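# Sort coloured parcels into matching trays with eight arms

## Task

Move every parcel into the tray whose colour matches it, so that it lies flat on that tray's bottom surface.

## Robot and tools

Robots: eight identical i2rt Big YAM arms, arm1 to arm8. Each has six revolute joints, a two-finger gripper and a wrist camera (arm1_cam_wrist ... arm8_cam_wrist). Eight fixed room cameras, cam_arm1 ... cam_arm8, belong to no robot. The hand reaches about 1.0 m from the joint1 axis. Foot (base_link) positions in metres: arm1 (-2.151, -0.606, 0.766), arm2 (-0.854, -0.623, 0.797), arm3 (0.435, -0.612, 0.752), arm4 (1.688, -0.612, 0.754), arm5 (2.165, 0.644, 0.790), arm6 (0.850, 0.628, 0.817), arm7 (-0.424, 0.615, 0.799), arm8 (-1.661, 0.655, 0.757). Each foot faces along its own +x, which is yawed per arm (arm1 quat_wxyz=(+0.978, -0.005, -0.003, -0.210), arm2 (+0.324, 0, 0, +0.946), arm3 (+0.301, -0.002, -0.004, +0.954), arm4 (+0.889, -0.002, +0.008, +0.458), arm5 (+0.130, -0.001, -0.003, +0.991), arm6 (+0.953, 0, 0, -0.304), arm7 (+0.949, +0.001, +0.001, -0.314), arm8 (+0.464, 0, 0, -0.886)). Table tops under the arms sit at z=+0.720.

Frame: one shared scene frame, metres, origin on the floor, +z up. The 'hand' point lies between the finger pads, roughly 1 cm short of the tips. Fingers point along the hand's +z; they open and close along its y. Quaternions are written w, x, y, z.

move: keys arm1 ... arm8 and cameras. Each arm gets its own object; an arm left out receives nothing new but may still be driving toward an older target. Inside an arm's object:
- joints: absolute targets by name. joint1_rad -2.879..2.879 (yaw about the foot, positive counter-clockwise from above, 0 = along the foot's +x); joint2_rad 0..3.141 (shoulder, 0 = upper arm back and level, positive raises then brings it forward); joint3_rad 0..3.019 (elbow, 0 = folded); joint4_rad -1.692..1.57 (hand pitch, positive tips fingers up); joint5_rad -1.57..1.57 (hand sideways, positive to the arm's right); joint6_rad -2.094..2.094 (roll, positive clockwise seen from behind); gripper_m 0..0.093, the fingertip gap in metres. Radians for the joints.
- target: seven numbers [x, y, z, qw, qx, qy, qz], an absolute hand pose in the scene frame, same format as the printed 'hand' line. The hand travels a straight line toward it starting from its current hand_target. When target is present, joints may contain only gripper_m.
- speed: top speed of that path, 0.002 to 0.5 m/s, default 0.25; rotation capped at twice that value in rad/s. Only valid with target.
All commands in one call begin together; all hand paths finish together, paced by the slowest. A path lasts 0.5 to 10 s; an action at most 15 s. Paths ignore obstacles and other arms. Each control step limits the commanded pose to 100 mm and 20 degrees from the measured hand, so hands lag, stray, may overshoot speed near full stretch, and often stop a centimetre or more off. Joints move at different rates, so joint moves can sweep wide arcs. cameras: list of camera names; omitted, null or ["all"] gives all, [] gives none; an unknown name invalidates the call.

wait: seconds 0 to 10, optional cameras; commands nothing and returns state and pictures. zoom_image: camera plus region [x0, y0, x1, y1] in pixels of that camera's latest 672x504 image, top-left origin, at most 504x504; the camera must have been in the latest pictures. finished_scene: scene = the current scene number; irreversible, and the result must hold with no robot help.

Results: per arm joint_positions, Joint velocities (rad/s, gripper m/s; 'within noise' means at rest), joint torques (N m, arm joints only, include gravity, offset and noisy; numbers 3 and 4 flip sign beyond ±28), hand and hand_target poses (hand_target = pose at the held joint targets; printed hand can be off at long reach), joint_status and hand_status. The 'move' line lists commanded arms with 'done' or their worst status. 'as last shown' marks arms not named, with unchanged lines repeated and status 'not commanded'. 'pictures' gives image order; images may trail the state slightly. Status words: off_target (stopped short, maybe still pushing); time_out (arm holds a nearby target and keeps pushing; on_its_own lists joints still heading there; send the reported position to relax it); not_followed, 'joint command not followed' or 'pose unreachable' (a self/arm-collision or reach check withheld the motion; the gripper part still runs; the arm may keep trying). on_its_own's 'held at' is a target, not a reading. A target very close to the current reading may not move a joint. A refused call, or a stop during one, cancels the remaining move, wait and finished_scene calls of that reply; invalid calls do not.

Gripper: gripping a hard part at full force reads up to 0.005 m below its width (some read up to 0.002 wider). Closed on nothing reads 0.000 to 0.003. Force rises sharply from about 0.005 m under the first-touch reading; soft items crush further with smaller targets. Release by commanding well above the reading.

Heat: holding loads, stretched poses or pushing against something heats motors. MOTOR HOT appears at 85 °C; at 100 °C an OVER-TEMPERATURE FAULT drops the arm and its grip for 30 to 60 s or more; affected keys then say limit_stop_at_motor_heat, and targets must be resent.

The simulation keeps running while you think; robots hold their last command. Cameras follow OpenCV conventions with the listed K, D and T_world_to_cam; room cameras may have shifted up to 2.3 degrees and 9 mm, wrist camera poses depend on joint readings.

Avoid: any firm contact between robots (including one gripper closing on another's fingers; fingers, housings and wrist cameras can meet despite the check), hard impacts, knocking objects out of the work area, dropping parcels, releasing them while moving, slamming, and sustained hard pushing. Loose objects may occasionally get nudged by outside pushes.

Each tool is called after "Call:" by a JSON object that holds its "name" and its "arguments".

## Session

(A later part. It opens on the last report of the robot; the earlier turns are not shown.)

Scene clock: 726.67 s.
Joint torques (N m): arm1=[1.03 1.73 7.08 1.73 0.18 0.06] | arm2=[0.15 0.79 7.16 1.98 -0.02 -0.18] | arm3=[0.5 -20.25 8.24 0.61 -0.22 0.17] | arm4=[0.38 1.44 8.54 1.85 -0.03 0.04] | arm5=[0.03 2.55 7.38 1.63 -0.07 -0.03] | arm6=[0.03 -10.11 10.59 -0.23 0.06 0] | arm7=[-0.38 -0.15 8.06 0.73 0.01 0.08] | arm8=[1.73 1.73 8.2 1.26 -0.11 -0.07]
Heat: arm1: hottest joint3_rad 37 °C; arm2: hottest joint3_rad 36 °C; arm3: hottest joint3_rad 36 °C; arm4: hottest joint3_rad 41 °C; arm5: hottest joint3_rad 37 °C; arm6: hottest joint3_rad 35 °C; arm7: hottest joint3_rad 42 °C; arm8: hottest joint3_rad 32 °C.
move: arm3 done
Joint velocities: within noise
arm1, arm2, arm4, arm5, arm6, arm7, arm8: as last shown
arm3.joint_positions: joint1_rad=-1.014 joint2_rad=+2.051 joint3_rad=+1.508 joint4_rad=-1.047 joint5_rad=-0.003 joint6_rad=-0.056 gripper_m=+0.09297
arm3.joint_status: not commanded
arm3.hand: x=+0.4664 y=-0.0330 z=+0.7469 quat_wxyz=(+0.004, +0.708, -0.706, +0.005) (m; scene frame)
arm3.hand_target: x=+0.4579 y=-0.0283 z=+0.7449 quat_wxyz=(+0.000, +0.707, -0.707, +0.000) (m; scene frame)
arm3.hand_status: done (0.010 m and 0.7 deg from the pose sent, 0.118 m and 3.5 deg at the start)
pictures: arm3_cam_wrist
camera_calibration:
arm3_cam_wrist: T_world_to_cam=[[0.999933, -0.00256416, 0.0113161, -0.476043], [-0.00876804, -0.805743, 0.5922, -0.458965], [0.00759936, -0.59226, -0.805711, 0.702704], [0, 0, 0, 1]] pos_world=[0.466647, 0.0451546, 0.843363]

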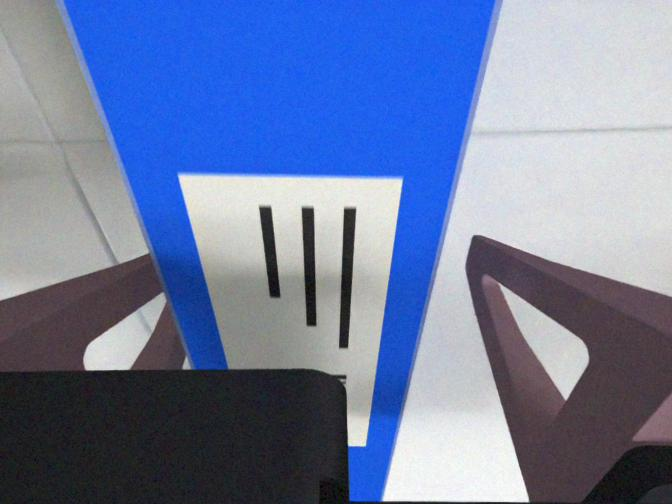

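Call:
{"name": "move", "arguments": {"arm3": {"target":[0.450,-0.028,0.742,0,0.7071,-0.7071,0],"speed":0.1}, "cameras": []}}

Call:
{"name": "move", "arguments": {"arm3": {"joints":{"gripper_m":0.045}}, "cameras": []}}

Call:
{"name": "move", "arguments": {"arm3": {"target":[0.46,-0.03,0.9,0,0.7071,-0.7071,0],"speed":0.22}, "cameras": []}}

Call:
{"name": "move", "arguments": {"arm3": {"joints":{"joint2_rad":1.5,"joint3_rad":1.5,"joint4_rad":-1.57,"joint5_rad":0}}, "arm6": {"target":[0.70,-0.005,0.88,0,0.7071,0.7071,0],"speed":0.25}, "cameras": ["arm6_cam_wrist","cam_arm1","cam_arm7"]}}

Call:
{"name": "zoom_image", "arguments": {"camera": "cam_arm1", "region": [80, 300, 260, 480]}}

Call:
{"name": "zoom_image", "arguments": {"camera": "cam_arm7", "region": [310, 30, 480, 180]}}

Scene clock: 740.37 s.
Joint torques (N m): arm1=[1.08 2.08 7.1 1.83 0.2 0.04] | arm2=[0.15 0.79 7.15 1.96 -0.02 -0.17] | arm3=[0.38 -20.25 7.95 0.62 -0.22 0.11] | arm4=[0.44 1.38 8.54 1.85 -0.02 0.04] | arm5=[-0.5 2.67 7.47 1.83 -0.1 -0.02] | arm6=[-0.03 -10.05 10.56 -0.21 0.06 0] | arm7=[-0.44 0.03 8.02 0.77 0 0.07] | arm8=[1.73 1.61 8.23 1.26 -0.11 -0.1]
Heat: arm1: hottest joint3_rad 36 °C; arm2: hottest joint3_rad 36 °C; arm3: hottest joint2_rad 36 °C; arm4: hottest joint3_rad 41 °C; arm5: hottest joint3_rad 37 °C; arm6: hottest joint3_rad 35 °C; arm7: hottest joint3_rad 41 °C; arm8: hottest joint3_rad 32 °C.
move: arm3 done
Joint velocities: within noise
arm1, arm2, arm4, arm6, arm7, arm8: as last shown
arm3.joint_positions: joint1_rad=-0.998 joint2_rad=+2.051 joint3_rad=+1.508 joint4_rad=-1.039 joint5_rad=-0.003 joint6_rad=-0.043 gripper_m=+0.09297
arm3.joint_status: not commanded
arm3.hand: x=+0.4574 y=-0.0308 z=+0.7469 quat_wxyz=(+0.001, +0.709, -0.705, +0.003) (m; scene frame)
arm3.hand_target: x=+0.4501 y=-0.0282 z=+0.7419 quat_wxyz=(+0.000, +0.707, -0.707, +0.000) (m; scene frame)
arm3.hand_status: done (0.009 m and 0.4 deg from the pose sent, 0.018 m and 0.7 deg at the start)
arm5.joint_positions: joint1_rad=+0.663 joint2_rad=+0.625 joint3_rad=+1.427 joint4_rad=-1.371 joint5_rad=+0.119 joint6_rad=-0.097 gripper_m=+0.09397
arm5.joint_status: not commanded
arm5.hand: x=+1.9462 y=+0.5715 z=+1.3386 quat_wxyz=(+0.019, +0.857, +0.190, -0.479) (m; scene frame)
arm5.hand_target: x=+1.9488 y=+0.5709 z=+1.3511 quat_wxyz=(+0.023, +0.849, +0.190, -0.492) (m; scene frame)
arm5.hand_status: not commanded
pictures: none
No camera images: "cameras" was empty.

Scene clock: 740.97 s.
Joint torques (N m): arm1=[0.85 1.9 7.02 1.77 0.2 0.06] | arm2=[0.15 0.79 7.16 1.98 -0.02 -0.17] | arm3=[0.32 -20.19 7.97 0.61 -0.22 0.13] | arm4=[0.38 1.38 8.54 1.85 -0.02 0.04] | arm5=[-0.62 3.14 7.46 1.77 -0.11 -0.02] | arm6=[0.03 -10.05 10.59 -0.23 0.06 0] | arm7=[-0.26 -0.09 8.08 0.75 0 0.08] | arm8=[1.61 1.67 8.18 1.24 -0.11 -0.09]
Heat: arm1: hottest joint3_rad 36 °C; arm2: hottest joint3_rad 36 °C; arm3: hottest joint2_rad 36 °C; arm4: hottest joint3_rad 41 °C; arm5: hottest joint3_rad 37 °C; arm6: hottest joint3_rad 35 °C; arm7: hottest joint3_rad 41 °C; arm8: hottest joint3_rad 32 °C.
move: arm3 off_target
Joint velocities: within noise
arm1, arm2, arm4, arm5, arm6, arm7, arm8: as last shown
arm3.joint_positions: joint1_rad=-0.998 joint2_rad=+2.051 joint3_rad=+1.508 joint4_rad=-1.039 joint5_rad=-0.003 joint6_rad=-0.042 gripper_m=+0.05869
arm3.joint_status: gripper_m off_target (ended at +0.05872, target +0.04500)
arm3.hand: x=+0.4574 y=-0.0308 z=+0.7469 quat_wxyz=(+0.001, +0.708, -0.706, +0.003) (m; scene frame)
arm3.hand_target: x=+0.4501 y=-0.0282 z=+0.7419 quat_wxyz=(+0.000, +0.707, -0.707, +0.000) (m; scene frame)
arm3.hand_status: not commanded
pictures: none
No camera images: "cameras" was empty.

Scene clock: 742.53 s.
Joint torques (N m): arm1=[1.38 1.9 7.06 1.76 0.18 0.04] | arm2=[0.21 0.79 7.16 1.98 -0.02 -0.18] | arm3=[-1.2 -20.78 13.5 -0.28 -0.2 -0.08] | arm4=[0.44 1.38 8.54 1.85 -0.02 0.04] | arm5=[-0.15 3.37 7.5 1.87 -0.08 -0.04] | arm6=[0.03 -10.05 10.58 -0.2 0.06 -0.01] | arm7=[-0.32 -0.03 8.06 0.7 0 0.08] | arm8=[1.85 1.67 8.18 1.22 -0.12 -0.1]
Heat: arm1: hottest joint3_rad 36 °C; arm2: hottest joint3_rad 36 °C; arm3: hottest joint2_rad 36 °C; arm4: hottest joint3_rad 41 °C; arm5: hottest joint3_rad 37 °C; arm6: hottest joint3_rad 35 °C; arm7: hottest joint3_rad 41 °C; arm8: hottest joint3_rad 32 °C.
move: arm3 off_target
Joint velocities: within noise
arm1, arm2, arm4, arm5, arm6, arm7, arm8: as last shown
arm3.joint_positions: joint1_rad=-0.998 joint2_rad=+1.911 joint3_rad=+1.648 joint4_rad=-1.365 joint5_rad=-0.003 joint6_rad=-0.042 gripper_m=+0.05869
arm3.joint_status: not commanded
arm3.hand: x=+0.4562 y=-0.0458 z=+0.8752 quat_wxyz=(+0.018, +0.708, -0.706, +0.018) (m; scene frame)
arm3.hand_target: x=+0.4601 y=-0.0312 z=+0.9002 quat_wxyz=(+0.000, +0.707, -0.707, +0.000) (m; scene frame)
arm3.hand_status: off_target (0.030 m and 2.9 deg from the pose sent, 0.153 m and 0.4 deg at the start)
pictures: none
No camera images: "cameras" was empty.

Scene clock: 744.67 s.
Joint torques (N m): arm1=[0.97 2.32 7.04 1.7 0.17 0.05] | arm2=[0.15 0.79 7.16 1.98 -0.02 -0.18] | arm3=[-1.08 -13.86 9.47 -0.13 0 -0.07] | arm4=[0.38 1.44 8.54 1.87 -0.02 0.04] | arm5=[-0.21 3.08 7.53 1.72 -0.11 -0.02] | arm6=[0.09 -16.26 12.18 -0.02 0.04 0] | arm7=[-0.44 -0.03 8.06 0.76 0.01 0.07] | arm8=[1.61 1.73 8.23 1.24 -0.11 -0.09]
Heat: arm1: hottest joint3_rad 36 °C; arm2: hottest joint3_rad 36 °C; arm3: hottest joint2_rad 36 °C; arm4: hottest joint3_rad 41 °C; arm5: hottest joint3_rad 37 °C; arm6: hottest joint3_rad 36 °C; arm7: hottest joint3_rad 41 °C; arm8: hottest joint3_rad 32 °C.
move: arm3 done; arm6 off_target
Joint velocities: within noise
arm1, arm2, arm4, arm5, arm7, arm8: as last shown
arm3.joint_positions: joint1_rad=-0.998 joint2_rad=+1.496 joint3_rad=+1.497 joint4_rad=-1.562 joint5_rad=-0.003 joint6_rad=-0.042 gripper_m=+0.05869
arm3.joint_status: all done
arm3.hand: x=+0.4507 y=-0.1678 z=+1.0223 quat_wxyz=(-0.007, +0.708, -0.706, -0.005) (m; scene frame)
arm3.hand_target: x=+0.4541 y=-0.1689 z=+1.0215 quat_wxyz=(-0.004, +0.707, -0.707, +0.000) (m; scene frame)
arm3.hand_status: not commanded
arm6.joint_positions: joint1_rad=-1.194 joint2_rad=+2.133 joint3_rad=+1.806 joint4_rad=-1.290 joint5_rad=-0.001 joint6_rad=-0.242 gripper_m=+0.09288
arm6.joint_status: not commanded
arm6.hand: x=+0.6992 y=+0.0152 z=+0.8633 quat_wxyz=(+0.012, -0.707, -0.707, -0.020) (m; scene frame)
arm6.hand_target: x=+0.7004 y=-0.0039 z=+0.8804 quat_wxyz=(+0.000, -0.707, -0.707, +0.000) (m; scene frame)
arm6.hand_status: off_target (0.026 m and 2.7 deg from the pose sent, 0.284 m and 1.2 deg at the start)
pictures: arm6_cam_wrist, cam_arm1, cam_arm7
camera_calibration:
arm6_cam_wrist: T_world_to_cam=[[-0.999958, -0.00716727, -0.00562709, 0.70267], [-0.00911203, 0.791257, 0.611416, -0.52763], [0.0000702888, 0.611442, -0.791289, 0.798068], [0, 0, 0, 1]] pos_world=[0.697777, -0.0654451, 0.958058]

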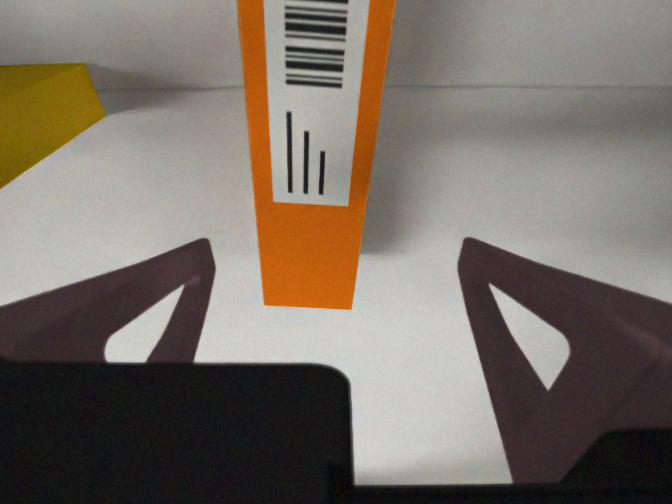

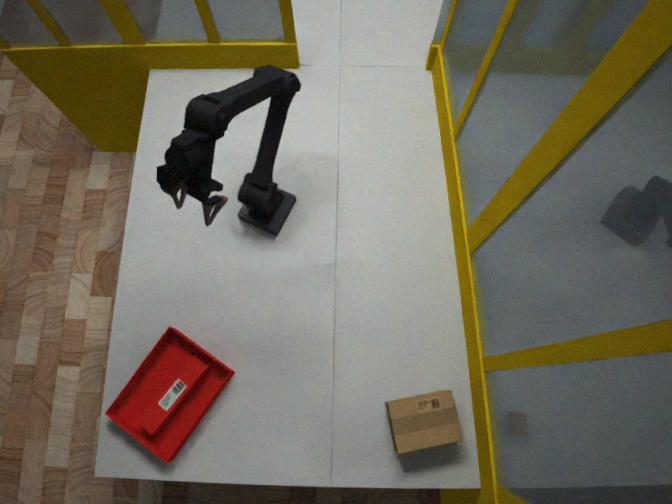

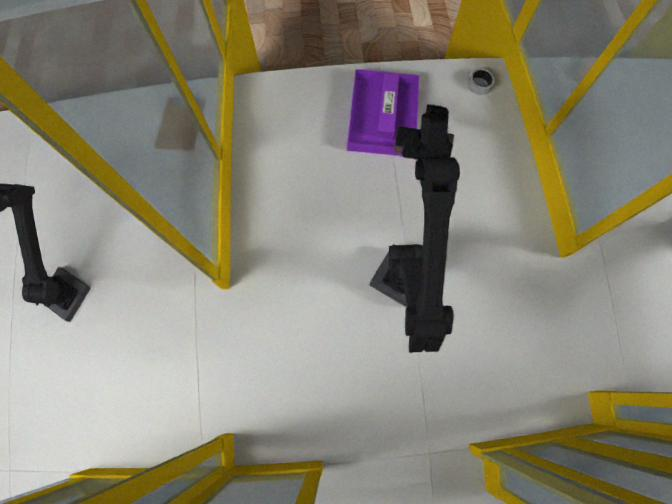

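Scaled by 2.800.

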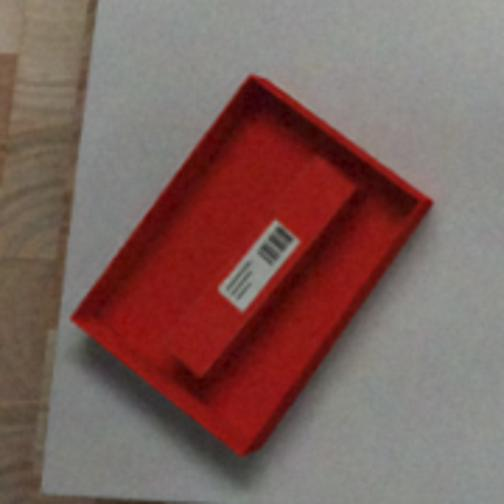

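Scaled by 2.965.

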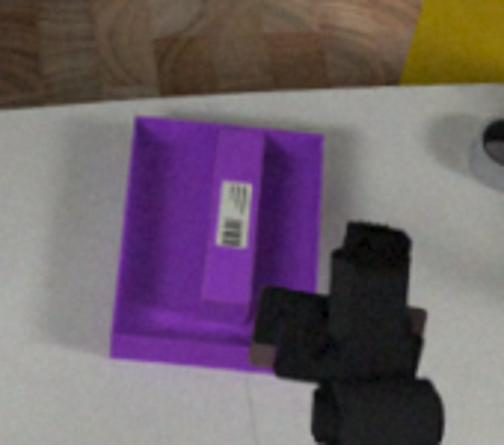

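Call:
{"name": "move", "arguments": {"arm6": {"target":[0.710,-0.014,0.742,0,0.7071,0.7071,0],"speed":0.15}, "cameras": ["arm6_cam_wrist"]}}

Call:
{"name": "move", "arguments": {"arm3": {"joints":{"joint1_rad":2.112,"joint6_rad":-0.157}}, "cameras": []}}

Call:
{"name": "move", "arguments": {"arm3": {"target":[0.387,-1.285,0.9,0,0.6756,0.7373,0],"speed":0.3}, "cameras": ["cam_arm3"]}}

Call:
{"name": "zoom_image", "arguments": {"camera": "cam_arm3", "region": [160, 320, 330, 490]}}

Scene clock: 761.10 s.
Joint torques (N m): arm1=[1.03 1.79 6.95 1.81 0.19 0.05] | arm2=[0.15 0.79 7.16 1.98 -0.01 -0.18] | arm3=[-1.2 -13.8 9.43 -0.14 -0.01 -0.07] | arm4=[0.44 1.44 8.54 1.85 -0.02 0.04] | arm5=[-0.15 3.55 7.42 1.76 -0.09 -0.07] | arm6=[0.21 -16.79 7.8 0.59 0.08 0] | arm7=[-0.15 -0.03 8.05 0.76 0.01 0.07] | arm8=[1.9 1.61 8.21 1.17 -0.12 -0.08]
Heat: arm1: hottest joint3_rad 35 °C; arm2: hottest joint3_rad 36 °C; arm3: hottest joint2_rad 35 °C; arm4: hottest joint3_rad 41 °C; arm5: hottest joint3_rad 37 °C; arm6: hottest joint3_rad 38 °C; arm7: hottest joint3_rad 40 °C; arm8: hottest joint3_rad 32 °C.
move: arm6 done
Joint velocities: within noise
arm1, arm2, arm3, arm4, arm5, arm7, arm8: as last shown
arm6.joint_positions: joint1_rad=-1.178 joint2_rad=+2.304 joint3_rad=+1.774 joint4_rad=-1.054 joint5_rad=-0.002 joint6_rad=-0.224 gripper_m=+0.09288
arm6.joint_status: not commanded
arm6.hand: x=+0.7049 y=-0.0077 z=+0.7450 quat_wxyz=(+0.002, -0.707, -0.707, -0.005) (m; scene frame)
arm6.hand_target: x=+0.7101 y=-0.0138 z=+0.7420 quat_wxyz=(+0.000, -0.707, -0.707, +0.000) (m; scene frame)
arm6.hand_status: done (0.009 m and 0.7 deg from the pose sent, 0.125 m and 2.7 deg at the start)
pictures: arm6_cam_wrist
camera_calibration:
arm6_cam_wrist: T_world_to_cam=[[-0.999976, -0.00644295, 0.00234821, 0.701639], [-0.00385605, 0.811465, 0.584388, -0.42054], [-0.00567068, 0.584365, -0.811471, 0.737375], [0, 0, 0, 1]] pos_world=[0.704182, -0.0851223, 0.842469]

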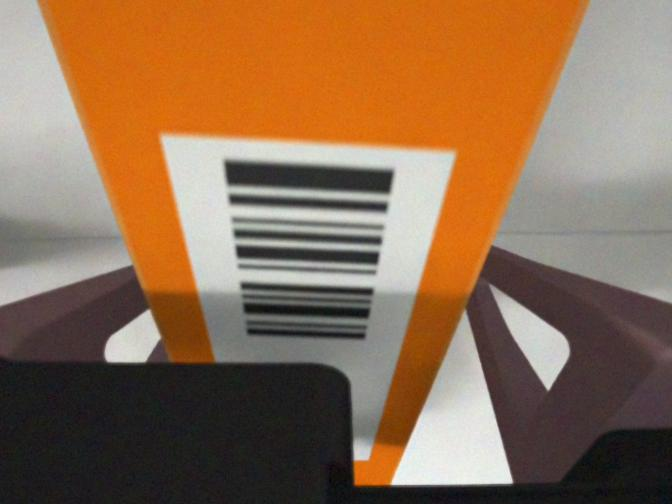

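Scene clock: 763.57 s.
Joint torques (N m): arm1=[1.08 1.85 6.98 1.73 0.2 0.05] | arm2=[0.15 0.85 7.15 1.96 -0.02 -0.18] | arm3=[-0.03 -17.2 9.35 -0.21 -0.08 -0.2] | arm4=[0.44 1.44 8.54 1.87 -0.02 0.04] | arm5=[-0.32 3.19 7.46 1.8 -0.09 -0.04] | arm6=[0.21 -16.79 7.8 0.57 0.09 0] | arm7=[-0.44 0.03 8.09 0.75 0 0.09] | arm8=[1.85 1.55 8.18 1.24 -0.1 -0.09]
Heat: arm1: hottest joint3_rad 35 °C; arm2: hottest joint3_rad 36 °C; arm3: hottest joint2_rad 35 °C; arm4: hottest joint3_rad 41 °C; arm5: hottest joint3_rad 37 °C; arm6: hottest joint3_rad 38 °C; arm7: hottest joint3_rad 40 °C; arm8: hottest joint3_rad 32 °C.
move: arm3 done
Joint velocities: within noise
arm1, arm2, arm4, arm5, arm6, arm7, arm8: as last shown
arm3.joint_positions: joint1_rad=+2.106 joint2_rad=+1.532 joint3_rad=+1.497 joint4_rad=-1.562 joint5_rad=-0.001 joint6_rad=-0.143 gripper_m=+0.05883
arm3.joint_status: all done
arm3.hand: x=+0.3999 y=-1.0624 z=+1.0015 quat_wxyz=(-0.007, +0.683, +0.730, +0.014) (m; scene frame)
arm3.hand_target: x=+0.4027 y=-1.0571 z=+1.0160 quat_wxyz=(+0.000, +0.675, +0.738, +0.004) (m; scene frame)
arm3.hand_status: not commanded
pictures: none
No camera images: "cameras" was empty.

Scene clock: 765.53 s.
Joint torques (N m): arm1=[0.91 2.26 7.04 1.72 0.19 0.05] | arm2=[0.15 0.79 7.16 1.96 -0.01 -0.18] | arm3=[0.09 -23.24 14.37 -0.31 0.02 -0.18] | arm4=[0.44 1.38 8.54 1.87 -0.02 0.04] | arm5=[0.09 2.73 7.47 1.8 -0.09 -0.09] | arm6=[0.21 -16.85 7.8 0.59 0.08 0] | arm7=[-0.44 -0.15 8.05 0.72 0 0.07] | arm8=[1.9 1.55 8.23 1.22 -0.13 -0.08]
Heat: arm1: hottest joint3_rad 35 °C; arm2: hottest joint3_rad 36 °C; arm3: hottest joint2_rad 35 °C; arm4: hottest joint3_rad 41 °C; arm5: hottest joint3_rad 37 °C; arm6: hottest joint3_rad 38 °C; arm7: hottest joint3_rad 40 °C; arm8: hottest joint3_rad 32 °C.
move: arm3 off_target
Joint velocities: within noise
arm1.joint_positions: joint1_rad=-1.523 joint2_rad=+0.697 joint3_rad=+1.409 joint4_rad=-1.508 joint5_rad=+0.004 joint6_rad=+0.221 gripper_m=+0.09289
arm1.joint_status: not commanded
arm1.hand: x=-2.2409 y=-0.8201 z=+1.2672 quat_wxyz=(-0.249, -0.818, -0.431, +0.289) (m; scene frame)
arm1.hand_target: x=-2.2429 y=-0.8230 z=+1.2639 quat_wxyz=(-0.248, -0.821, -0.427, +0.288) (m; scene frame)
arm1.hand_status: not commanded
arm2.joint_positions: joint1_rad=-1.429 joint2_rad=+0.695 joint3_rad=+1.403 joint4_rad=-1.507 joint5_rad=+0.000 joint6_rad=-0.505 gripper_m=+0.09293
arm2.joint_status: not commanded
arm2.hand: x=-0.7365 y=-0.4187 z=+1.2950 quat_wxyz=(-0.363, +0.650, -0.660, -0.102) (m; scene frame)
arm2.hand_target: x=-0.7346 y=-0.4160 z=+1.2937 quat_wxyz=(-0.363, +0.655, -0.655, -0.099) (m; scene frame)
arm2.hand_status: not commanded
arm3.joint_positions: joint1_rad=+2.106 joint2_rad=+2.155 joint3_rad=+2.079 joint4_rad=-1.529 joint5_rad=+0.001 joint6_rad=-0.143 gripper_m=+0.05883
arm3.joint_status: not commanded
arm3.hand: x=+0.3844 y=-1.2704 z=+0.8817 quat_wxyz=(-0.011, +0.683, +0.730, +0.017) (m; scene frame)
arm3.hand_target: x=+0.3872 y=-1.2839 z=+0.9001 quat_wxyz=(+0.000, +0.676, +0.737, -0.001) (m; scene frame)
arm3.hand_status: off_target (0.024 m and 2.6 deg from the pose sent, 0.245 m and 2.2 deg at the start)
arm4.joint_positions: joint1_rad=+1.901 joint2_rad=+0.699 joint3_rad=+1.407 joint4_rad=-1.509 joint5_rad=+0.011 joint6_rad=-0.281 gripper_m=+0.09290
arm4.joint_status: not commanded
arm4.hand: x=+1.4670 y=-0.5370 z=+1.2537 quat_wxyz=(-0.106, +0.925, -0.008, -0.365) (m; scene frame)
arm4.hand_target: x=+1.4645 y=-0.5372 z=+1.2517 quat_wxyz=(-0.106, +0.925, -0.005, -0.365) (m; scene frame)
arm4.hand_status: not commanded
arm5, arm6: as last shown
arm7.joint_positions: joint1_rad=+2.163 joint2_rad=+0.696 joint3_rad=+1.410 joint4_rad=-1.489 joint5_rad=-0.001 joint6_rad=+0.139 gripper_m=+0.09294
arm7.joint_status: not commanded
arm7.hand: x=-0.4117 y=+0.8524 z=+1.3035 quat_wxyz=(-0.262, +0.588, -0.709, -0.288) (m; scene frame)
arm7.hand_target: x=-0.4112 y=+0.8525 z=+1.2959 quat_wxyz=(-0.255, +0.591, -0.713, -0.278) (m; scene frame)
arm7.hand_status: not commanded
arm8.joint_positions: joint1_rad=+0.433 joint2_rad=+0.698 joint3_rad=+1.405 joint4_rad=-1.506 joint5_rad=+0.001 joint6_rad=-0.166 gripper_m=+0.09292
arm8.joint_status: not commanded
arm8.hand: x=-1.7026 y=+0.4222 z=+1.2554 quat_wxyz=(-0.217, -0.657, -0.652, +0.308) (m; scene frame)
arm8.hand_target: x=-1.7030 y=+0.4200 z=+1.2538 quat_wxyz=(-0.216, -0.655, -0.655, +0.308) (m; scene frame)
arm8.hand_status: not commanded
pictures: cam_arm3

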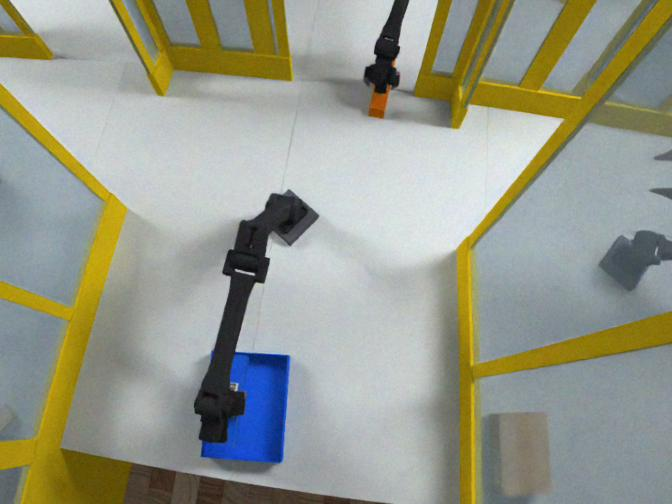

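Scaled by 2.965.

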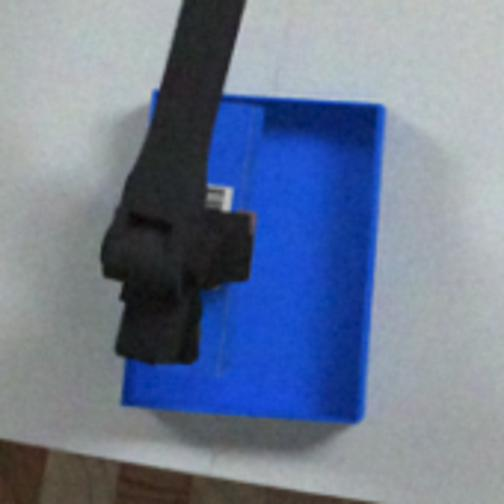

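Call:
{"name": "move", "arguments": {"arm3": {"target":[0.394,-1.284,0.75,0,0.6756,0.7373,0],"speed":0.14}, "arm6": {"joints":{"gripper_m":0.045}}, "cameras": ["cam_arm3"]}}

Call:
{"name": "zoom_image", "arguments": {"camera": "cam_arm3", "region": [160, 320, 330, 490]}}

Call:
{"name": "move", "arguments": {"arm6": {"target":[0.705,0.0,0.9,0,0.7071,0.7071,0],"speed":0.22}, "cameras": []}}

Call:
{"name": "move", "arguments": {"arm6": {"joints":{"joint2_rad":1.5,"joint3_rad":1.5,"joint4_rad":-1.57,"joint5_rad":0}}, "cameras": []}}

Call:
{"name": "move", "arguments": {"arm6": {"joints":{"joint1_rad":0.232,"joint6_rad":-0.384}}, "cameras": []}}

Call:
{"name": "move", "arguments": {"arm6": {"target":[1.51,0.36,0.88,0,0,1,0],"speed":0.3}, "cameras": ["cam_arm6"]}}

Scene clock: 787.50 s.
Joint torques (N m): arm1=[1.38 2.02 7.02 1.8 0.21 0.04] | arm2=[0.15 0.85 7.15 1.99 -0.02 -0.18] | arm3=[0.56 -23.71 9.06 0.51 0 -0.09] | arm4=[0.44 1.38 8.53 1.85 -0.02 0.04] | arm5=[-0.38 3.31 7.51 1.84 -0.05 -0.06] | arm6=[0.15 -16.85 7.82 0.57 0.09 -0.01] | arm7=[-0.32 -0.15 8.06 0.73 0 0.07] | arm8=[1.85 1.67 8.17 1.25 -0.11 -0.09]
Heat: arm1: hottest joint3_rad 34 °C; arm2: hottest joint3_rad 36 °C; arm3: hottest joint2_rad 37 °C; arm4: hottest joint3_rad 41 °C; arm5: hottest joint3_rad 37 °C; arm6: hottest joint3_rad 36 °C; arm7: hottest joint3_rad 39 °C; arm8: hottest joint3_rad 32 °C.
move: arm3 done; arm6 off_target
Joint velocities: within noise
arm1, arm2, arm4, arm5, arm7, arm8: as last shown
arm3.joint_positions: joint1_rad=+2.110 joint2_rad=+2.249 joint3_rad=+1.894 joint4_rad=-1.221 joint5_rad=+0.002 joint6_rad=-0.143 gripper_m=+0.05883
arm3.joint_status: not commanded
arm3.hand: x=+0.3868 y=-1.2793 z=+0.7517 quat_wxyz=(-0.002, +0.681, +0.732, +0.005) (m; scene frame)
arm3.hand_target: x=+0.3941 y=-1.2838 z=+0.7500 quat_wxyz=(+0.000, +0.675, +0.737, +0.000) (m; scene frame)
arm3.hand_status: done (0.009 m and 1.1 deg from the pose sent, 0.133 m and 2.6 deg at the start)
arm6.joint_positions: joint1_rad=-1.177 joint2_rad=+2.304 joint3_rad=+1.774 joint4_rad=-1.053 joint5_rad=-0.002 joint6_rad=-0.222 gripper_m=+0.05984
arm6.joint_status: gripper_m off_target (ended at +0.05987, target +0.04500)
arm6.hand: x=+0.7055 y=-0.0079 z=+0.7450 quat_wxyz=(+0.002, -0.708, -0.707, -0.005) (m; scene frame)
arm6.hand_target: x=+0.7100 y=-0.0139 z=+0.7420 quat_wxyz=(+0.000, -0.707, -0.707, +0.000) (m; scene frame)
arm6.hand_status: not commanded
pictures: cam_arm3

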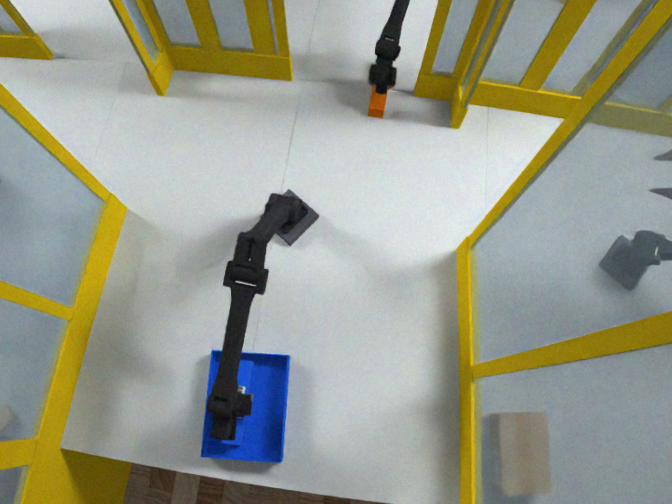

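Scaled by 2.965.

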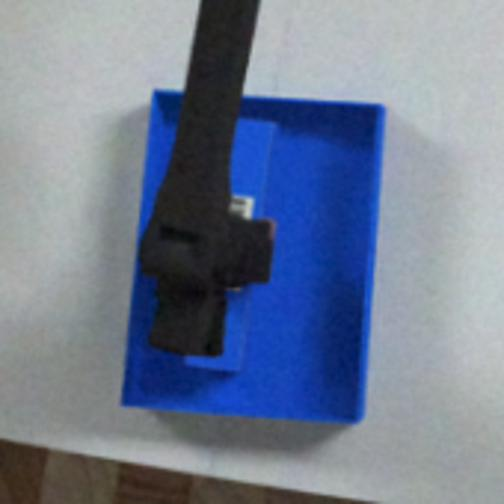

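Scene clock: 789.03 s.
Joint torques (N m): arm1=[1.14 2.2 7.05 1.84 0.19 0.04] | arm2=[0.15 0.85 7.16 1.96 -0.02 -0.17] | arm3=[0.56 -23.82 9.05 0.44 0 -0.1] | arm4=[0.38 1.44 8.54 1.85 -0.02 0.04] | arm5=[0.09 3.55 7.46 1.69 -0.09 -0.03] | arm6=[-0.79 -18.2 12.1 -0.28 0.1 -0.13] | arm7=[-0.56 0.03 8.05 0.72 0 0.07] | arm8=[1.73 1.55 8.16 1.21 -0.12 -0.07]
Heat: arm1: hottest joint3_rad 34 °C; arm2: hottest joint3_rad 36 °C; arm3: hottest joint2_rad 37 °C; arm4: hottest joint3_rad 41 °C; arm5: hottest joint3_rad 37 °C; arm6: hottest joint3_rad 36 °C; arm7: hottest joint3_rad 39 °C; arm8: hottest joint3_rad 32 °C.
move: arm6 off_target
Joint velocities: within noise
arm1, arm2, arm3, arm4, arm7, arm8: as last shown
arm3.joint_positions: joint1_rad=+2.110 joint2_rad=+2.249 joint3_rad=+1.894 joint4_rad=-1.220 joint5_rad=+0.002 joint6_rad=-0.143 gripper_m=+0.05883
arm3.hand: x=+0.3868 y=-1.2794 z=+0.7517 quat_wxyz=(-0.002, +0.681, +0.732, +0.005) (m; scene frame)
arm5.joint_positions: joint1_rad=+0.663 joint2_rad=+0.625 joint3_rad=+1.427 joint4_rad=-1.371 joint5_rad=+0.119 joint6_rad=-0.097 gripper_m=+0.09397
arm5.joint_status: not commanded
arm5.hand: x=+1.9462 y=+0.5715 z=+1.3386 quat_wxyz=(+0.019, +0.857, +0.190, -0.479) (m; scene frame)
arm5.hand_target: x=+1.9488 y=+0.5709 z=+1.3511 quat_wxyz=(+0.023, +0.849, +0.190, -0.492) (m; scene frame)
arm5.hand_status: not commanded
arm6.joint_positions: joint1_rad=-1.177 joint2_rad=+2.125 joint3_rad=+1.806 joint4_rad=-1.315 joint5_rad=-0.002 joint6_rad=-0.222 gripper_m=+0.05985
arm6.joint_status: not commanded
arm6.hand: x=+0.7113 y=+0.0178 z=+0.8685 quat_wxyz=(+0.016, -0.707, -0.706, -0.027) (m; scene frame)
arm6.hand_target: x=+0.7053 y=+0.0016 z=+0.9002 quat_wxyz=(+0.000, -0.707, -0.707, +0.000) (m; scene frame)
arm6.hand_status: off_target (0.037 m and 3.6 deg from the pose sent, 0.155 m and 0.7 deg at the start)
pictures: none
No camera images: "cameras" was empty.

Scene clock: 790.57 s.
Joint torques (N m): arm1=[1.44 1.85 7.08 1.83 0.16 0.06] | arm2=[0.15 0.79 7.15 1.96 -0.02 -0.18] | arm3=[0.5 -23.77 9.06 0.53 -0.01 -0.09] | arm4=[0.38 1.44 8.54 1.87 -0.02 0.04] | arm5=[-0.26 3.43 7.46 1.89 -0.11 -0.07] | arm6=[-0.73 -9.17 8.99 -0.08 0.09 -0.13] | arm7=[-0.38 -0.03 8.03 0.72 0 0.07] | arm8=[1.79 1.44 8.2 1.24 -0.11 -0.09]
Heat: arm1: hottest joint3_rad 34 °C; arm2: hottest joint3_rad 36 °C; arm3: hottest joint2_rad 37 °C; arm4: hottest joint3_rad 41 °C; arm5: hottest joint3_rad 37 °C; arm6: hottest joint3_rad 36 °C; arm7: hottest joint3_rad 39 °C; arm8: hottest joint3_rad 32 °C.
move: arm6 done
Joint velocities: within noise
arm1, arm2, arm3, arm4, arm5, arm7, arm8: as last shown
arm6.joint_positions: joint1_rad=-1.177 joint2_rad=+1.494 joint3_rad=+1.494 joint4_rad=-1.563 joint5_rad=-0.002 joint6_rad=-0.222 gripper_m=+0.05986
arm6.joint_status: all done
arm6.hand: x=+0.7516 y=+0.1951 z=+1.0846 quat_wxyz=(-0.003, -0.708, -0.707, +0.003) (m; scene frame)
arm6.hand_target: x=+0.7499 y=+0.1949 z=+1.0845 quat_wxyz=(+0.000, -0.707, -0.707, +0.001) (m; scene frame)
arm6.hand_status: not commanded
pictures: none
No camera images: "cameras" was empty.

Scene clock: 792.37 s.
Joint torques (N m): arm1=[1.49 1.79 7.04 1.77 0.2 0.08] | arm2=[0.15 0.85 7.15 1.98 -0.02 -0.18] | arm3=[0.56 -23.82 9.03 0.5 0 -0.09] | arm4=[0.44 1.44 8.54 1.85 -0.02 0.04] | arm5=[-0.62 3.49 7.42 1.8 -0.11 -0.04] | arm6=[-0.32 -10.05 8.96 -0.08 0.05 -0.16] | arm7=[-0.5 0.03 8.02 0.75 0.01 0.07] | arm8=[1.73 1.55 8.24 1.32 -0.11 -0.1]
Heat: arm1: hottest joint3_rad 34 °C; arm2: hottest joint3_rad 36 °C; arm3: hottest joint2_rad 37 °C; arm4: hottest joint3_rad 41 °C; arm5: hottest joint3_rad 37 °C; arm6: hottest joint3_rad 36 °C; arm7: hottest joint3_rad 39 °C; arm8: hottest joint3_rad 32 °C.
move: arm6 done
Joint velocities: within noise
arm1, arm2, arm3, arm4, arm5, arm7, arm8: as last shown
arm6.joint_positions: joint1_rad=+0.229 joint2_rad=+1.506 joint3_rad=+1.494 joint4_rad=-1.563 joint5_rad=-0.001 joint6_rad=-0.377 gripper_m=+0.05998
arm6.joint_status: all done
arm6.hand: x=+1.2628 y=+0.4589 z=+1.0795 quat_wxyz=(+0.002, -0.006, -1.000, -0.001) (m; scene frame)
arm6.hand_target: x=+1.2625 y=+0.4605 z=+1.0842 quat_wxyz=(+0.000, -0.001, -1.000, +0.000) (m; scene frame)
arm6.hand_status: not commanded
pictures: none
No camera images: "cameras" was empty.

Scene clock: 794.67 s.
Joint torques (N m): arm1=[0.91 1.85 7.01 1.77 0.2 0.07] | arm2=[0.15 0.79 7.15 1.98 -0.02 -0.18] | arm3=[0.44 -23.88 9.09 0.47 0 -0.09] | arm4=[0.44 1.44 8.54 1.87 -0.02 0.04] | arm5=[-0.03 2.73 7.43 1.73 -0.11 -0.11] | arm6=[-0.38 -18.43 13.05 -0.25 0.04 -0.16] | arm7=[-0.44 0.03 8.06 0.77 -0.01 0.07] | arm8=[1.67 1.49 8.16 1.17 -0.1 -0.1]
Heat: arm1: hottest joint3_rad 34 °C; arm2: hottest joint3_rad 36 °C; arm3: hottest joint2_rad 37 °C; arm4: hottest joint3_rad 41 °C; arm5: hottest joint3_rad 37 °C; arm6: hottest joint3_rad 36 °C; arm7: hottest joint3_rad 39 °C; arm8: hottest joint3_rad 32 °C.
move: arm6 off_target
Joint velocities: within noise
arm1, arm2, arm3, arm4, arm5, arm7, arm8: as last shown
arm6.joint_positions: joint1_rad=+0.229 joint2_rad=+2.324 joint3_rad=+2.142 joint4_rad=-1.431 joint5_rad=-0.001 joint6_rad=-0.378 gripper_m=+0.05998
arm6.joint_status: not commanded
arm6.hand: x=+1.4939 y=+0.3641 z=+0.8625 quat_wxyz=(+0.019, -0.005, -1.000, -0.008) (m; scene frame)
arm6.hand_target: x=+1.5089 y=+0.3605 z=+0.8802 quat_wxyz=(-0.001, +0.000, -1.000, +0.000) (m; scene frame)
arm6.hand_status: off_target (0.024 m and 2.5 deg from the pose sent, 0.333 m and 0.7 deg at the start)
pictures: cam_arm6

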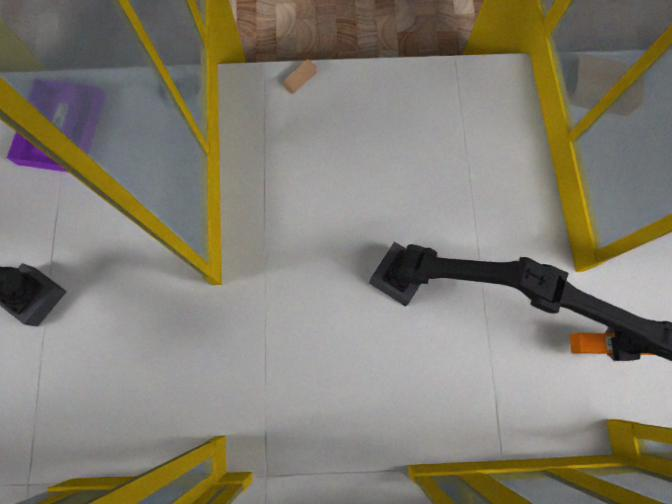

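Call:
{"name": "move", "arguments": {"arm3": {"target":[0.394,-1.284,0.733,0,0.6756,0.7373,0],"speed":0.1}, "arm6": {"target":[1.51,0.36,0.747,0,0,1,0],"speed":0.15}, "cameras": []}}

Call:
{"name": "move", "arguments": {"arm3": {"joints":{"gripper_m":0.093}}, "arm6": {"target":[1.51,0.36,0.738,0,0,1,0],"speed":0.1}, "cameras": []}}

Call:
{"name": "move", "arguments": {"arm3": {"target":[0.389,-1.279,0.92,0,0.6756,0.7373,0],"speed":0.2}, "arm6": {"joints":{"gripper_m":0.093}}, "cameras": ["cam_arm6"]}}

Call:
{"name": "move", "arguments": {"arm3": {"joints":{"joint2_rad":0.7,"joint3_rad":1.4,"joint4_rad":-1.5}}, "arm6": {"target":[1.50,0.362,0.9,0,0,1,0],"speed":0.25}, "cameras": []}}

Call:
{"name": "move", "arguments": {"arm6": {"joints":{"joint2_rad":0.7,"joint3_rad":1.4,"joint4_rad":-1.5}}, "arm5": {"joints":{"joint1_rad":0.67,"joint6_rad":0.408,"joint2_rad":1.5,"joint3_rad":1.5,"joint4_rad":-1.57,"joint5_rad":0,"gripper_m":0.093}}, "cameras": ["cam_arm3"]}}

Call:
{"name": "move", "arguments": {"arm5": {"target":[1.52,0.36,0.88,0,1,0,0],"speed":0.3}, "cameras": ["arm5_cam_wrist"]}}

Scene clock: 814.33 s.
Joint torques (N m): arm1=[1.03 1.85 7.05 1.77 0.16 0.04] | arm2=[0.15 0.85 7.16 1.96 -0.02 -0.18] | arm3=[0.56 -22.53 7.94 1.14 -0.05 -0.09] | arm4=[0.44 1.44 8.54 1.85 -0.03 0.04] | arm5=[-0.21 3.25 7.36 1.85 -0.1 -0.06] | arm6=[-0.26 -18.84 8.53 0.42 0.03 -0.16] | arm7=[-0.56 -0.03 8.1 0.75 0 0.07] | arm8=[1.85 1.55 8.29 1.21 -0.11 -0.09]
Heat: arm1: hottest joint3_rad 34 °C; arm2: hottest joint3_rad 36 °C; arm3: hottest joint2_rad 38 °C; arm4: hottest joint3_rad 41 °C; arm5: hottest joint3_rad 37 °C; arm6: hottest joint3_rad 39 °C; arm7: hottest joint3_rad 39 °C; arm8: hottest joint3_rad 32 °C.
move: arm3 off_target; arm6 done
Joint velocities: within noise
arm1, arm2, arm4, arm5, arm7, arm8: as last shown
arm3.joint_positions: joint1_rad=+2.110 joint2_rad=+2.249 joint3_rad=+1.891 joint4_rad=-1.206 joint5_rad=+0.003 joint6_rad=-0.143 gripper_m=+0.05883
arm3.joint_status: not commanded
arm3.hand: x=+0.3865 y=-1.2818 z=+0.7507 quat_wxyz=(+0.001, +0.681, +0.732, +0.000) (m; scene frame)
arm3.hand_target: x=+0.3941 y=-1.2835 z=+0.7333 quat_wxyz=(+0.000, +0.675, +0.737, +0.000) (m; scene frame)
arm3.hand_status: off_target (0.019 m and 0.9 deg from the pose sent, 0.021 m and 1.1 deg at the start)
arm6.joint_positions: joint1_rad=+0.229 joint2_rad=+2.449 joint3_rad=+2.062 joint4_rad=-1.198 joint5_rad=-0.001 joint6_rad=-0.378 gripper_m=+0.05998
arm6.joint_status: not commanded
arm6.hand: x=+1.5042 y=+0.3598 z=+0.7473 quat_wxyz=(+0.006, -0.005, -1.000, -0.003) (m; scene frame)
arm6.hand_target: x=+1.5099 y=+0.3601 z=+0.7470 quat_wxyz=(+0.000, +0.000, -1.000, +0.000) (m; scene frame)
arm6.hand_status: done (0.006 m and 1.0 deg from the pose sent, 0.117 m and 2.5 deg at the start)
pictures: none
No camera images: "cameras" was empty.

Scene clock: 815.30 s.
Joint torques (N m): arm1=[1.2 1.9 6.98 1.83 0.18 0.05] | arm2=[0.15 0.79 7.15 1.96 -0.02 -0.17] | arm3=[0.5 -23.47 8.65 0.59 -0.06 -0.09] | arm4=[0.44 1.44 8.54 1.85 -0.02 0.04] | arm5=[-0.32 2.9 7.36 1.88 -0.08 -0.04] | arm6=[-0.32 -17.96 8.2 0.72 0.03 -0.16] | arm7=[-0.38 0.09 8.06 0.77 0 0.08] | arm8=[1.67 1.61 8.21 1.24 -0.13 -0.1]
Heat: arm1: hottest joint3_rad 34 °C; arm2: hottest joint3_rad 36 °C; arm3: hottest joint2_rad 38 °C; arm4: hottest joint3_rad 41 °C; arm5: hottest joint3_rad 37 °C; arm6: hottest joint3_rad 39 °C; arm7: hottest joint3_rad 39 °C; arm8: hottest joint3_rad 32 °C.
move: arm3 done; arm6 done
Joint velocities: within noise
arm1, arm2, arm4, arm5, arm7, arm8: as last shown
arm3.joint_positions: joint1_rad=+2.110 joint2_rad=+2.261 joint3_rad=+1.882 joint4_rad=-1.191 joint5_rad=+0.004 joint6_rad=-0.143 gripper_m=+0.09297
arm3.joint_status: all done
arm3.hand: x=+0.3866 y=-1.2804 z=+0.7395 quat_wxyz=(-0.001, +0.681, +0.732, +0.002) (m; scene frame)
arm3.hand_target: x=+0.3941 y=-1.2834 z=+0.7332 quat_wxyz=(+0.000, +0.675, +0.737, +0.000) (m; scene frame)
arm3.hand_status: not commanded
arm6.joint_positions: joint1_rad=+0.229 joint2_rad=+2.449 joint3_rad=+2.062 joint4_rad=-1.190 joint5_rad=+0.000 joint6_rad=-0.378 gripper_m=+0.05998
arm6.joint_status: not commanded
arm6.hand: x=+1.5060 y=+0.3589 z=+0.7473 quat_wxyz=(+0.003, -0.005, -1.000, -0.001) (m; scene frame)
arm6.hand_target: x=+1.5097 y=+0.3600 z=+0.7381 quat_wxyz=(+0.000, +0.000, -1.000, +0.000) (m; scene frame)
arm6.hand_status: done (0.010 m and 0.7 deg from the pose sent, 0.011 m and 1.0 deg at the start)
pictures: none
No camera images: "cameras" was empty.

Scene clock: 817.13 s.
Joint torques (N m): arm1=[1.14 1.67 7.13 1.69 0.14 0.05] | arm2=[0.15 0.85 7.16 1.98 -0.02 -0.18] | arm3=[-0.09 -24.23 14.17 -0.25 -0.05 -0.15] | arm4=[0.44 1.44 8.54 1.85 -0.03 0.04] | arm5=[-0.26 2.9 7.42 1.91 -0.1 -0.03] | arm6=[-0.26 -18.08 8.18 0.59 0.03 -0.16] | arm7=[-0.38 -0.03 8.09 0.72 0 0.07] | arm8=[1.79 1.67 8.14 1.22 -0.12 -0.08]
Heat: arm1: hottest joint3_rad 34 °C; arm2: hottest joint3_rad 36 °C; arm3: hottest joint2_rad 38 °C; arm4: hottest joint3_rad 41 °C; arm5: hottest joint3_rad 37 °C; arm6: hottest joint3_rad 39 °C; arm7: hottest joint3_rad 39 °C; arm8: hottest joint3_rad 32 °C.
move: arm3 off_target; arm6 done
Joint velocities: within noise
arm1.joint_positions: joint1_rad=-1.523 joint2_rad=+0.697 joint3_rad=+1.409 joint4_rad=-1.508 joint5_rad=+0.004 joint6_rad=+0.221 gripper_m=+0.09289
arm1.joint_status: not commanded
arm1.hand: x=-2.2409 y=-0.8201 z=+1.2672 quat_wxyz=(-0.249, -0.818, -0.431, +0.289) (m; scene frame)
arm1.hand_target: x=-2.2429 y=-0.8230 z=+1.2639 quat_wxyz=(-0.248, -0.821, -0.427, +0.288) (m; scene frame)
arm1.hand_status: not commanded
arm2.joint_positions: joint1_rad=-1.429 joint2_rad=+0.695 joint3_rad=+1.403 joint4_rad=-1.507 joint5_rad=+0.000 joint6_rad=-0.505 gripper_m=+0.09293
arm2.joint_status: not commanded
arm2.hand: x=-0.7365 y=-0.4187 z=+1.2950 quat_wxyz=(-0.363, +0.650, -0.660, -0.102) (m; scene frame)
arm2.hand_target: x=-0.7346 y=-0.4160 z=+1.2937 quat_wxyz=(-0.363, +0.655, -0.655, -0.099) (m; scene frame)
arm2.hand_status: not commanded
arm3.joint_positions: joint1_rad=+2.110 joint2_rad=+2.145 joint3_rad=+2.094 joint4_rad=-1.566 joint5_rad=+0.004 joint6_rad=-0.143 gripper_m=+0.09297
arm3.joint_status: not commanded
arm3.hand: x=+0.3868 y=-1.2657 z=+0.8943 quat_wxyz=(-0.016, +0.681, +0.732, +0.021) (m; scene frame)
arm3.hand_target: x=+0.3892 y=-1.2776 z=+0.9202 quat_wxyz=(+0.000, +0.676, +0.737, -0.001) (m; scene frame)
arm3.hand_status: off_target (0.029 m and 3.1 deg from the pose sent, 0.180 m and 1.0 deg at the start; pose on its path clipped on 7 of 55 steps)
arm4.joint_positions: joint1_rad=+1.901 joint2_rad=+0.699 joint3_rad=+1.407 joint4_rad=-1.509 joint5_rad=+0.011 joint6_rad=-0.281 gripper_m=+0.09290
arm4.joint_status: not commanded
arm4.hand: x=+1.4670 y=-0.5370 z=+1.2537 quat_wxyz=(-0.106, +0.925, -0.008, -0.365) (m; scene frame)
arm4.hand_target: x=+1.4645 y=-0.5372 z=+1.2517 quat_wxyz=(-0.106, +0.925, -0.005, -0.365) (m; scene frame)
arm4.hand_status: not commanded
arm5: as last shown
arm6.joint_positions: joint1_rad=+0.229 joint2_rad=+2.449 joint3_rad=+2.062 joint4_rad=-1.186 joint5_rad=+0.000 joint6_rad=-0.378 gripper_m=+0.09288
arm6.joint_status: all done
arm6.hand: x=+1.5070 y=+0.3586 z=+0.7472 quat_wxyz=(+0.001, -0.005, -1.000, +0.000) (m; scene frame)
arm6.hand_target: x=+1.5097 y=+0.3601 z=+0.7381 quat_wxyz=(+0.000, +0.000, -1.000, +0.000) (m; scene frame)
arm6.hand_status: not commanded
arm7.joint_positions: joint1_rad=+2.163 joint2_rad=+0.696 joint3_rad=+1.410 joint4_rad=-1.489 joint5_rad=-0.001 joint6_rad=+0.139 gripper_m=+0.09294
arm7.joint_status: not commanded
arm7.hand: x=-0.4117 y=+0.8524 z=+1.3035 quat_wxyz=(-0.262, +0.588, -0.709, -0.288) (m; scene frame)
arm7.hand_target: x=-0.4112 y=+0.8525 z=+1.2959 quat_wxyz=(-0.255, +0.591, -0.713, -0.278) (m; scene frame)
arm7.hand_status: not commanded
arm8.joint_positions: joint1_rad=+0.433 joint2_rad=+0.698 joint3_rad=+1.405 joint4_rad=-1.506 joint5_rad=+0.001 joint6_rad=-0.166 gripper_m=+0.09292
arm8.joint_status: not commanded
arm8.hand: x=-1.7026 y=+0.4222 z=+1.2554 quat_wxyz=(-0.217, -0.657, -0.652, +0.308) (m; scene frame)
arm8.hand_target: x=-1.7030 y=+0.4200 z=+1.2538 quat_wxyz=(-0.216, -0.655, -0.655, +0.308) (m; scene frame)
arm8.hand_status: not commanded
pictures: cam_arm6

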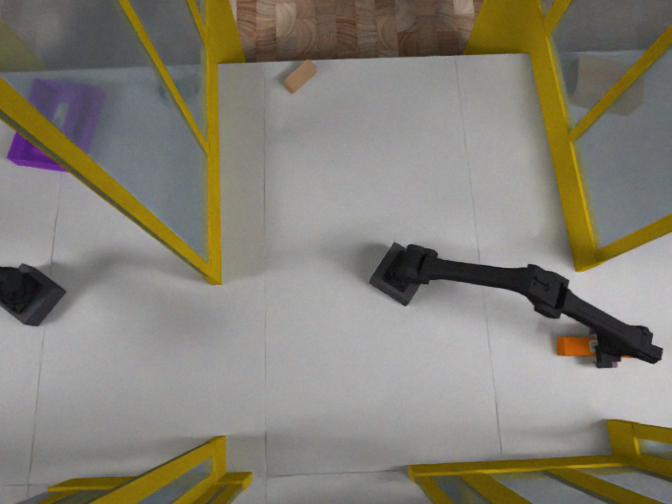

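Scene clock: 819.07 s.
Joint torques (N m): arm1=[1.03 1.85 7.08 1.76 0.17 0.06] | arm2=[0.15 0.85 7.15 1.98 -0.02 -0.18] | arm3=[-0.15 -0.38 8.39 1.52 -0.05 -0.15] | arm4=[0.38 1.44 8.53 1.85 -0.02 0.04] | arm5=[-0.67 2.67 7.51 1.94 -0.08 -0.02] | arm6=[-0.5 -19.31 12.38 -0.24 0.03 -0.18] | arm7=[-0.56 0.03 8.08 0.77 0 0.06] | arm8=[1.85 1.73 8.18 1.28 -0.1 -0.09]
Heat: arm1: hottest joint3_rad 34 °C; arm2: hottest joint3_rad 36 °C; arm3: hottest joint2_rad 37 °C; arm4: hottest joint3_rad 41 °C; arm5: hottest joint3_rad 37 °C; arm6: hottest joint3_rad 39 °C; arm7: hottest joint3_rad 39 °C; arm8: hottest joint3_rad 32 °C.
move: arm3 done; arm6 off_target
Joint velocities: within noise
arm1, arm2, arm4, arm5, arm7, arm8: as last shown
arm3.joint_positions: joint1_rad=+2.110 joint2_rad=+0.695 joint3_rad=+1.398 joint4_rad=-1.509 joint5_rad=+0.004 joint6_rad=-0.143 gripper_m=+0.09297
arm3.joint_status: all done
arm3.hand: x=+0.4147 y=-0.8502 z=+1.2447 quat_wxyz=(+0.233, +0.634, +0.679, -0.288) (m; scene frame)
arm3.hand_target: x=+0.4154 y=-0.8535 z=+1.2461 quat_wxyz=(+0.233, +0.628, +0.683, -0.291) (m; scene frame)
arm3.hand_status: not commanded
arm6.joint_positions: joint1_rad=+0.229 joint2_rad=+2.294 joint3_rad=+2.120 joint4_rad=-1.447 joint5_rad=+0.000 joint6_rad=-0.379 gripper_m=+0.09288
arm6.joint_status: not commanded
arm6.hand: x=+1.4859 y=+0.3672 z=+0.8745 quat_wxyz=(+0.023, -0.005, -1.000, -0.010) (m; scene frame)
arm6.hand_target: x=+1.4989 y=+0.3624 z=+0.9002 quat_wxyz=(+0.000, +0.000, -1.000, +0.000) (m; scene frame)
arm6.hand_status: off_target (0.030 m and 3.0 deg from the pose sent, 0.153 m and 0.6 deg at the start; pose on its path clipped on 4 of 58 steps)
pictures: none
No camera images: "cameras" was empty.

Scene clock: 821.13 s.
Joint torques (N m): arm1=[1.2 2.55 7.01 1.69 0.18 0.06] | arm2=[0.15 0.85 7.16 1.98 -0.02 -0.17] | arm3=[-0.15 -0.44 8.39 1.5 -0.05 -0.16] | arm4=[0.44 1.44 8.54 1.87 -0.02 0.04] | arm5=[-0.38 -12.22 8.17 -0.08 -0.18 0.04] | arm6=[-0.56 1.61 7.91 0.98 0.04 -0.15] | arm7=[-0.44 0.03 8.05 0.75 0 0.07] | arm8=[1.85 1.55 8.21 1.24 -0.11 -0.08]
Heat: arm1: hottest joint3_rad 34 °C; arm2: hottest joint3_rad 36 °C; arm3: hottest joint2_rad 37 °C; arm4: hottest joint3_rad 41 °C; arm5: hottest joint3_rad 37 °C; arm6: hottest joint3_rad 39 °C; arm7: hottest joint3_rad 39 °C; arm8: hottest joint3_rad 32 °C.
move: arm5 done; arm6 done
Joint velocities: within noise
arm1, arm2, arm3, arm4, arm7, arm8: as last shown
arm5.joint_positions: joint1_rad=+0.664 joint2_rad=+1.515 joint3_rad=+1.479 joint4_rad=-1.560 joint5_rad=+0.002 joint6_rad=+0.398 gripper_m=+0.09315
arm5.joint_status: all done
arm5.hand: x=+1.7550 y=+0.4691 z=+1.0407 quat_wxyz=(-0.009, +1.000, +0.003, +0.013) (m; scene frame)
arm5.hand_target: x=+1.7553 y=+0.4658 z=+1.0551 quat_wxyz=(-0.003, +1.000, +0.001, +0.001) (m; scene frame)
arm5.hand_status: not commanded
arm6.joint_positions: joint1_rad=+0.229 joint2_rad=+0.698 joint3_rad=+1.397 joint4_rad=-1.493 joint5_rad=+0.000 joint6_rad=-0.380 gripper_m=+0.09288
arm6.joint_status: all done
arm6.hand: x=+1.0725 y=+0.5368 z=+1.3133 quat_wxyz=(-0.351, -0.004, -0.926, +0.142) (m; scene frame)
arm6.hand_target: x=+1.0718 y=+0.5372 z=+1.3130 quat_wxyz=(-0.348, +0.000, -0.927, +0.142) (m; scene frame)
arm6.hand_status: not commanded
pictures: cam_arm3

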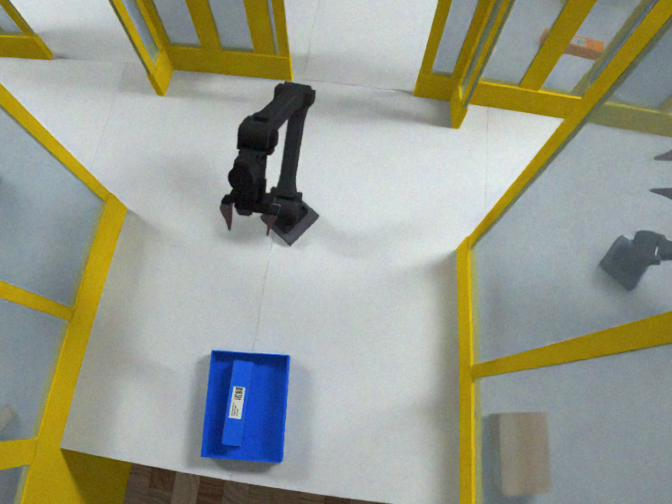

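Scene clock: 823.27 s.
Joint torques (N m): arm1=[1.14 1.96 6.93 1.69 0.18 0.04] | arm2=[0.15 0.79 7.15 1.96 -0.02 -0.18] | arm3=[-0.15 -0.5 8.4 1.51 -0.06 -0.15] | arm4=[0.44 1.44 8.54 1.87 -0.02 0.04] | arm5=[-0.26 -20.6 9.77 -0.12 -0.16 0.06] | arm6=[-0.56 1.55 7.95 0.99 0.04 -0.15] | arm7=[-0.5 0.03 8.06 0.76 0.01 0.08] | arm8=[1.9 1.44 8.18 1.2 -0.11 -0.1]
Heat: arm1: hottest joint3_rad 34 °C; arm2: hottest joint3_rad 36 °C; arm3: hottest joint2_rad 37 °C; arm4: hottest joint3_rad 41 °C; arm5: hottest joint3_rad 38 °C; arm6: hottest joint3_rad 39 °C; arm7: hottest joint3_rad 39 °C; arm8: hottest joint3_rad 32 °C.
move: arm5 off_target
Joint velocities: within noise
arm1, arm2, arm3, arm4, arm6, arm7, arm8: as last shown
arm5.joint_positions: joint1_rad=+0.668 joint2_rad=+2.286 joint3_rad=+2.147 joint4_rad=-1.468 joint5_rad=-0.003 joint6_rad=+0.404 gripper_m=+0.09315
arm5.joint_status: not commanded
arm5.hand: x=+1.5301 y=+0.3699 z=+0.8593 quat_wxyz=(-0.009, +1.000, +0.002, +0.019) (m; scene frame)
arm5.hand_target: x=+1.5210 y=+0.3604 z=+0.8802 quat_wxyz=(+0.000, +1.000, +0.000, +0.000) (m; scene frame)
arm5.hand_status: off_target (0.025 m and 2.4 deg from the pose sent, 0.305 m and 1.8 deg at the start)
pictures: arm5_cam_wrist
camera_calibration:
arm5_cam_wrist: T_world_to_cam=[[0.00715695, 0.999693, 0.0237154, -0.400084], [0.798912, -0.0199796, 0.601117, -1.72398], [0.601406, 0.0146444, -0.798809, -0.115085], [0, 0, 0, 1]] pos_world=[1.44939, 0.367202, 0.953873]

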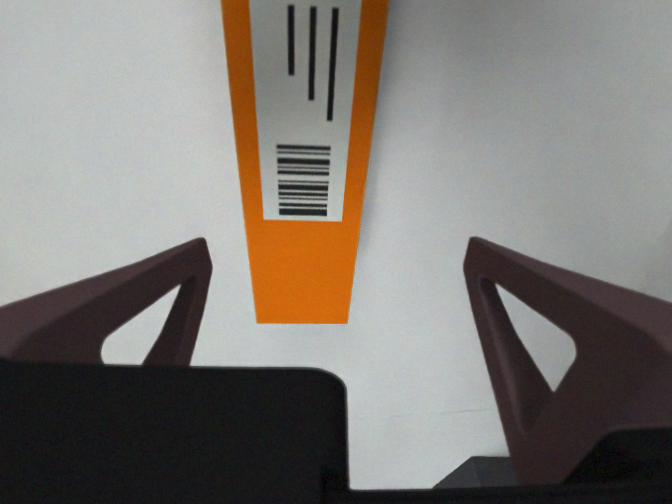

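Call:
{"name": "move", "arguments": {"arm5": {"target":[1.508,0.348,0.743,0,1,0,0],"speed":0.15}, "cameras": ["arm5_cam_wrist"]}}

Scene clock: 832.00 s.
Joint torques (N m): arm1=[1.14 2.02 7.04 1.85 0.16 0.05] | arm2=[0.15 0.85 7.16 1.98 -0.02 -0.17] | arm3=[-0.09 -0.32 8.4 1.48 -0.05 -0.14] | arm4=[0.44 1.44 8.54 1.87 -0.02 0.04] | arm5=[-0.44 -19.37 7.39 0.79 -0.03 0.03] | arm6=[-0.56 1.44 7.94 0.99 0.04 -0.15] | arm7=[-0.38 -0.03 8.08 0.73 0.01 0.08] | arm8=[1.73 1.32 8.18 1.24 -0.11 -0.09]
Heat: arm1: hottest joint3_rad 34 °C; arm2: hottest joint3_rad 36 °C; arm3: hottest joint2_rad 35 °C; arm4: hottest joint3_rad 41 °C; arm5: hottest joint3_rad 39 °C; arm6: hottest joint3_rad 38 °C; arm7: hottest joint3_rad 39 °C; arm8: hottest joint3_rad 32 °C.
move: arm5 off_target
Joint velocities: within noise
arm1, arm2, arm3, arm4, arm6, arm7, arm8: as last shown
arm5.joint_positions: joint1_rad=+0.676 joint2_rad=+2.426 joint3_rad=+2.113 joint4_rad=-1.262 joint5_rad=-0.006 joint6_rad=+0.414 gripper_m=+0.09311
arm5.joint_status: not commanded
arm5.hand: x=+1.5113 y=+0.3554 z=+0.7501 quat_wxyz=(-0.001, +1.000, +0.001, +0.005) (m; scene frame)
arm5.hand_target: x=+1.5083 y=+0.3481 z=+0.7430 quat_wxyz=(+0.000, +1.000, +0.000, +0.000) (m; scene frame)
arm5.hand_status: off_target (0.011 m and 0.6 deg from the pose sent, 0.120 m and 2.4 deg at the start)
pictures: arm5_cam_wrist
camera_calibration:
arm5_cam_wrist: T_world_to_cam=[[0.00986122, 0.999921, 0.00775024, -0.374979], [0.815394, -0.0125274, 0.578771, -1.65435], [0.578823, 0.000612106, -0.815453, -0.139169], [0, 0, 0, 1]] pos_world=[1.4332, 0.35431, 0.846909]

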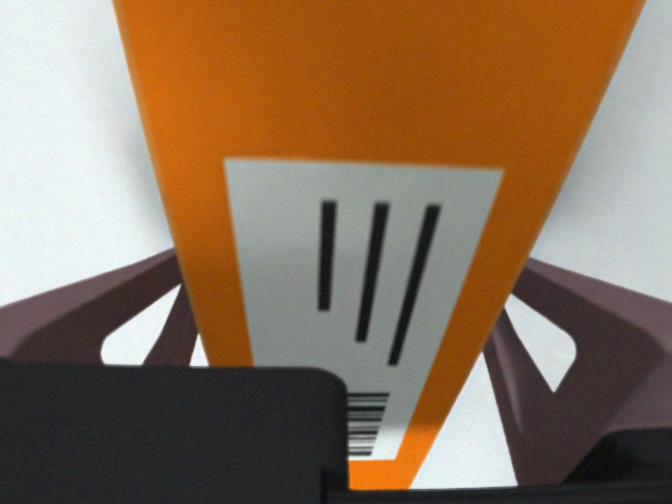

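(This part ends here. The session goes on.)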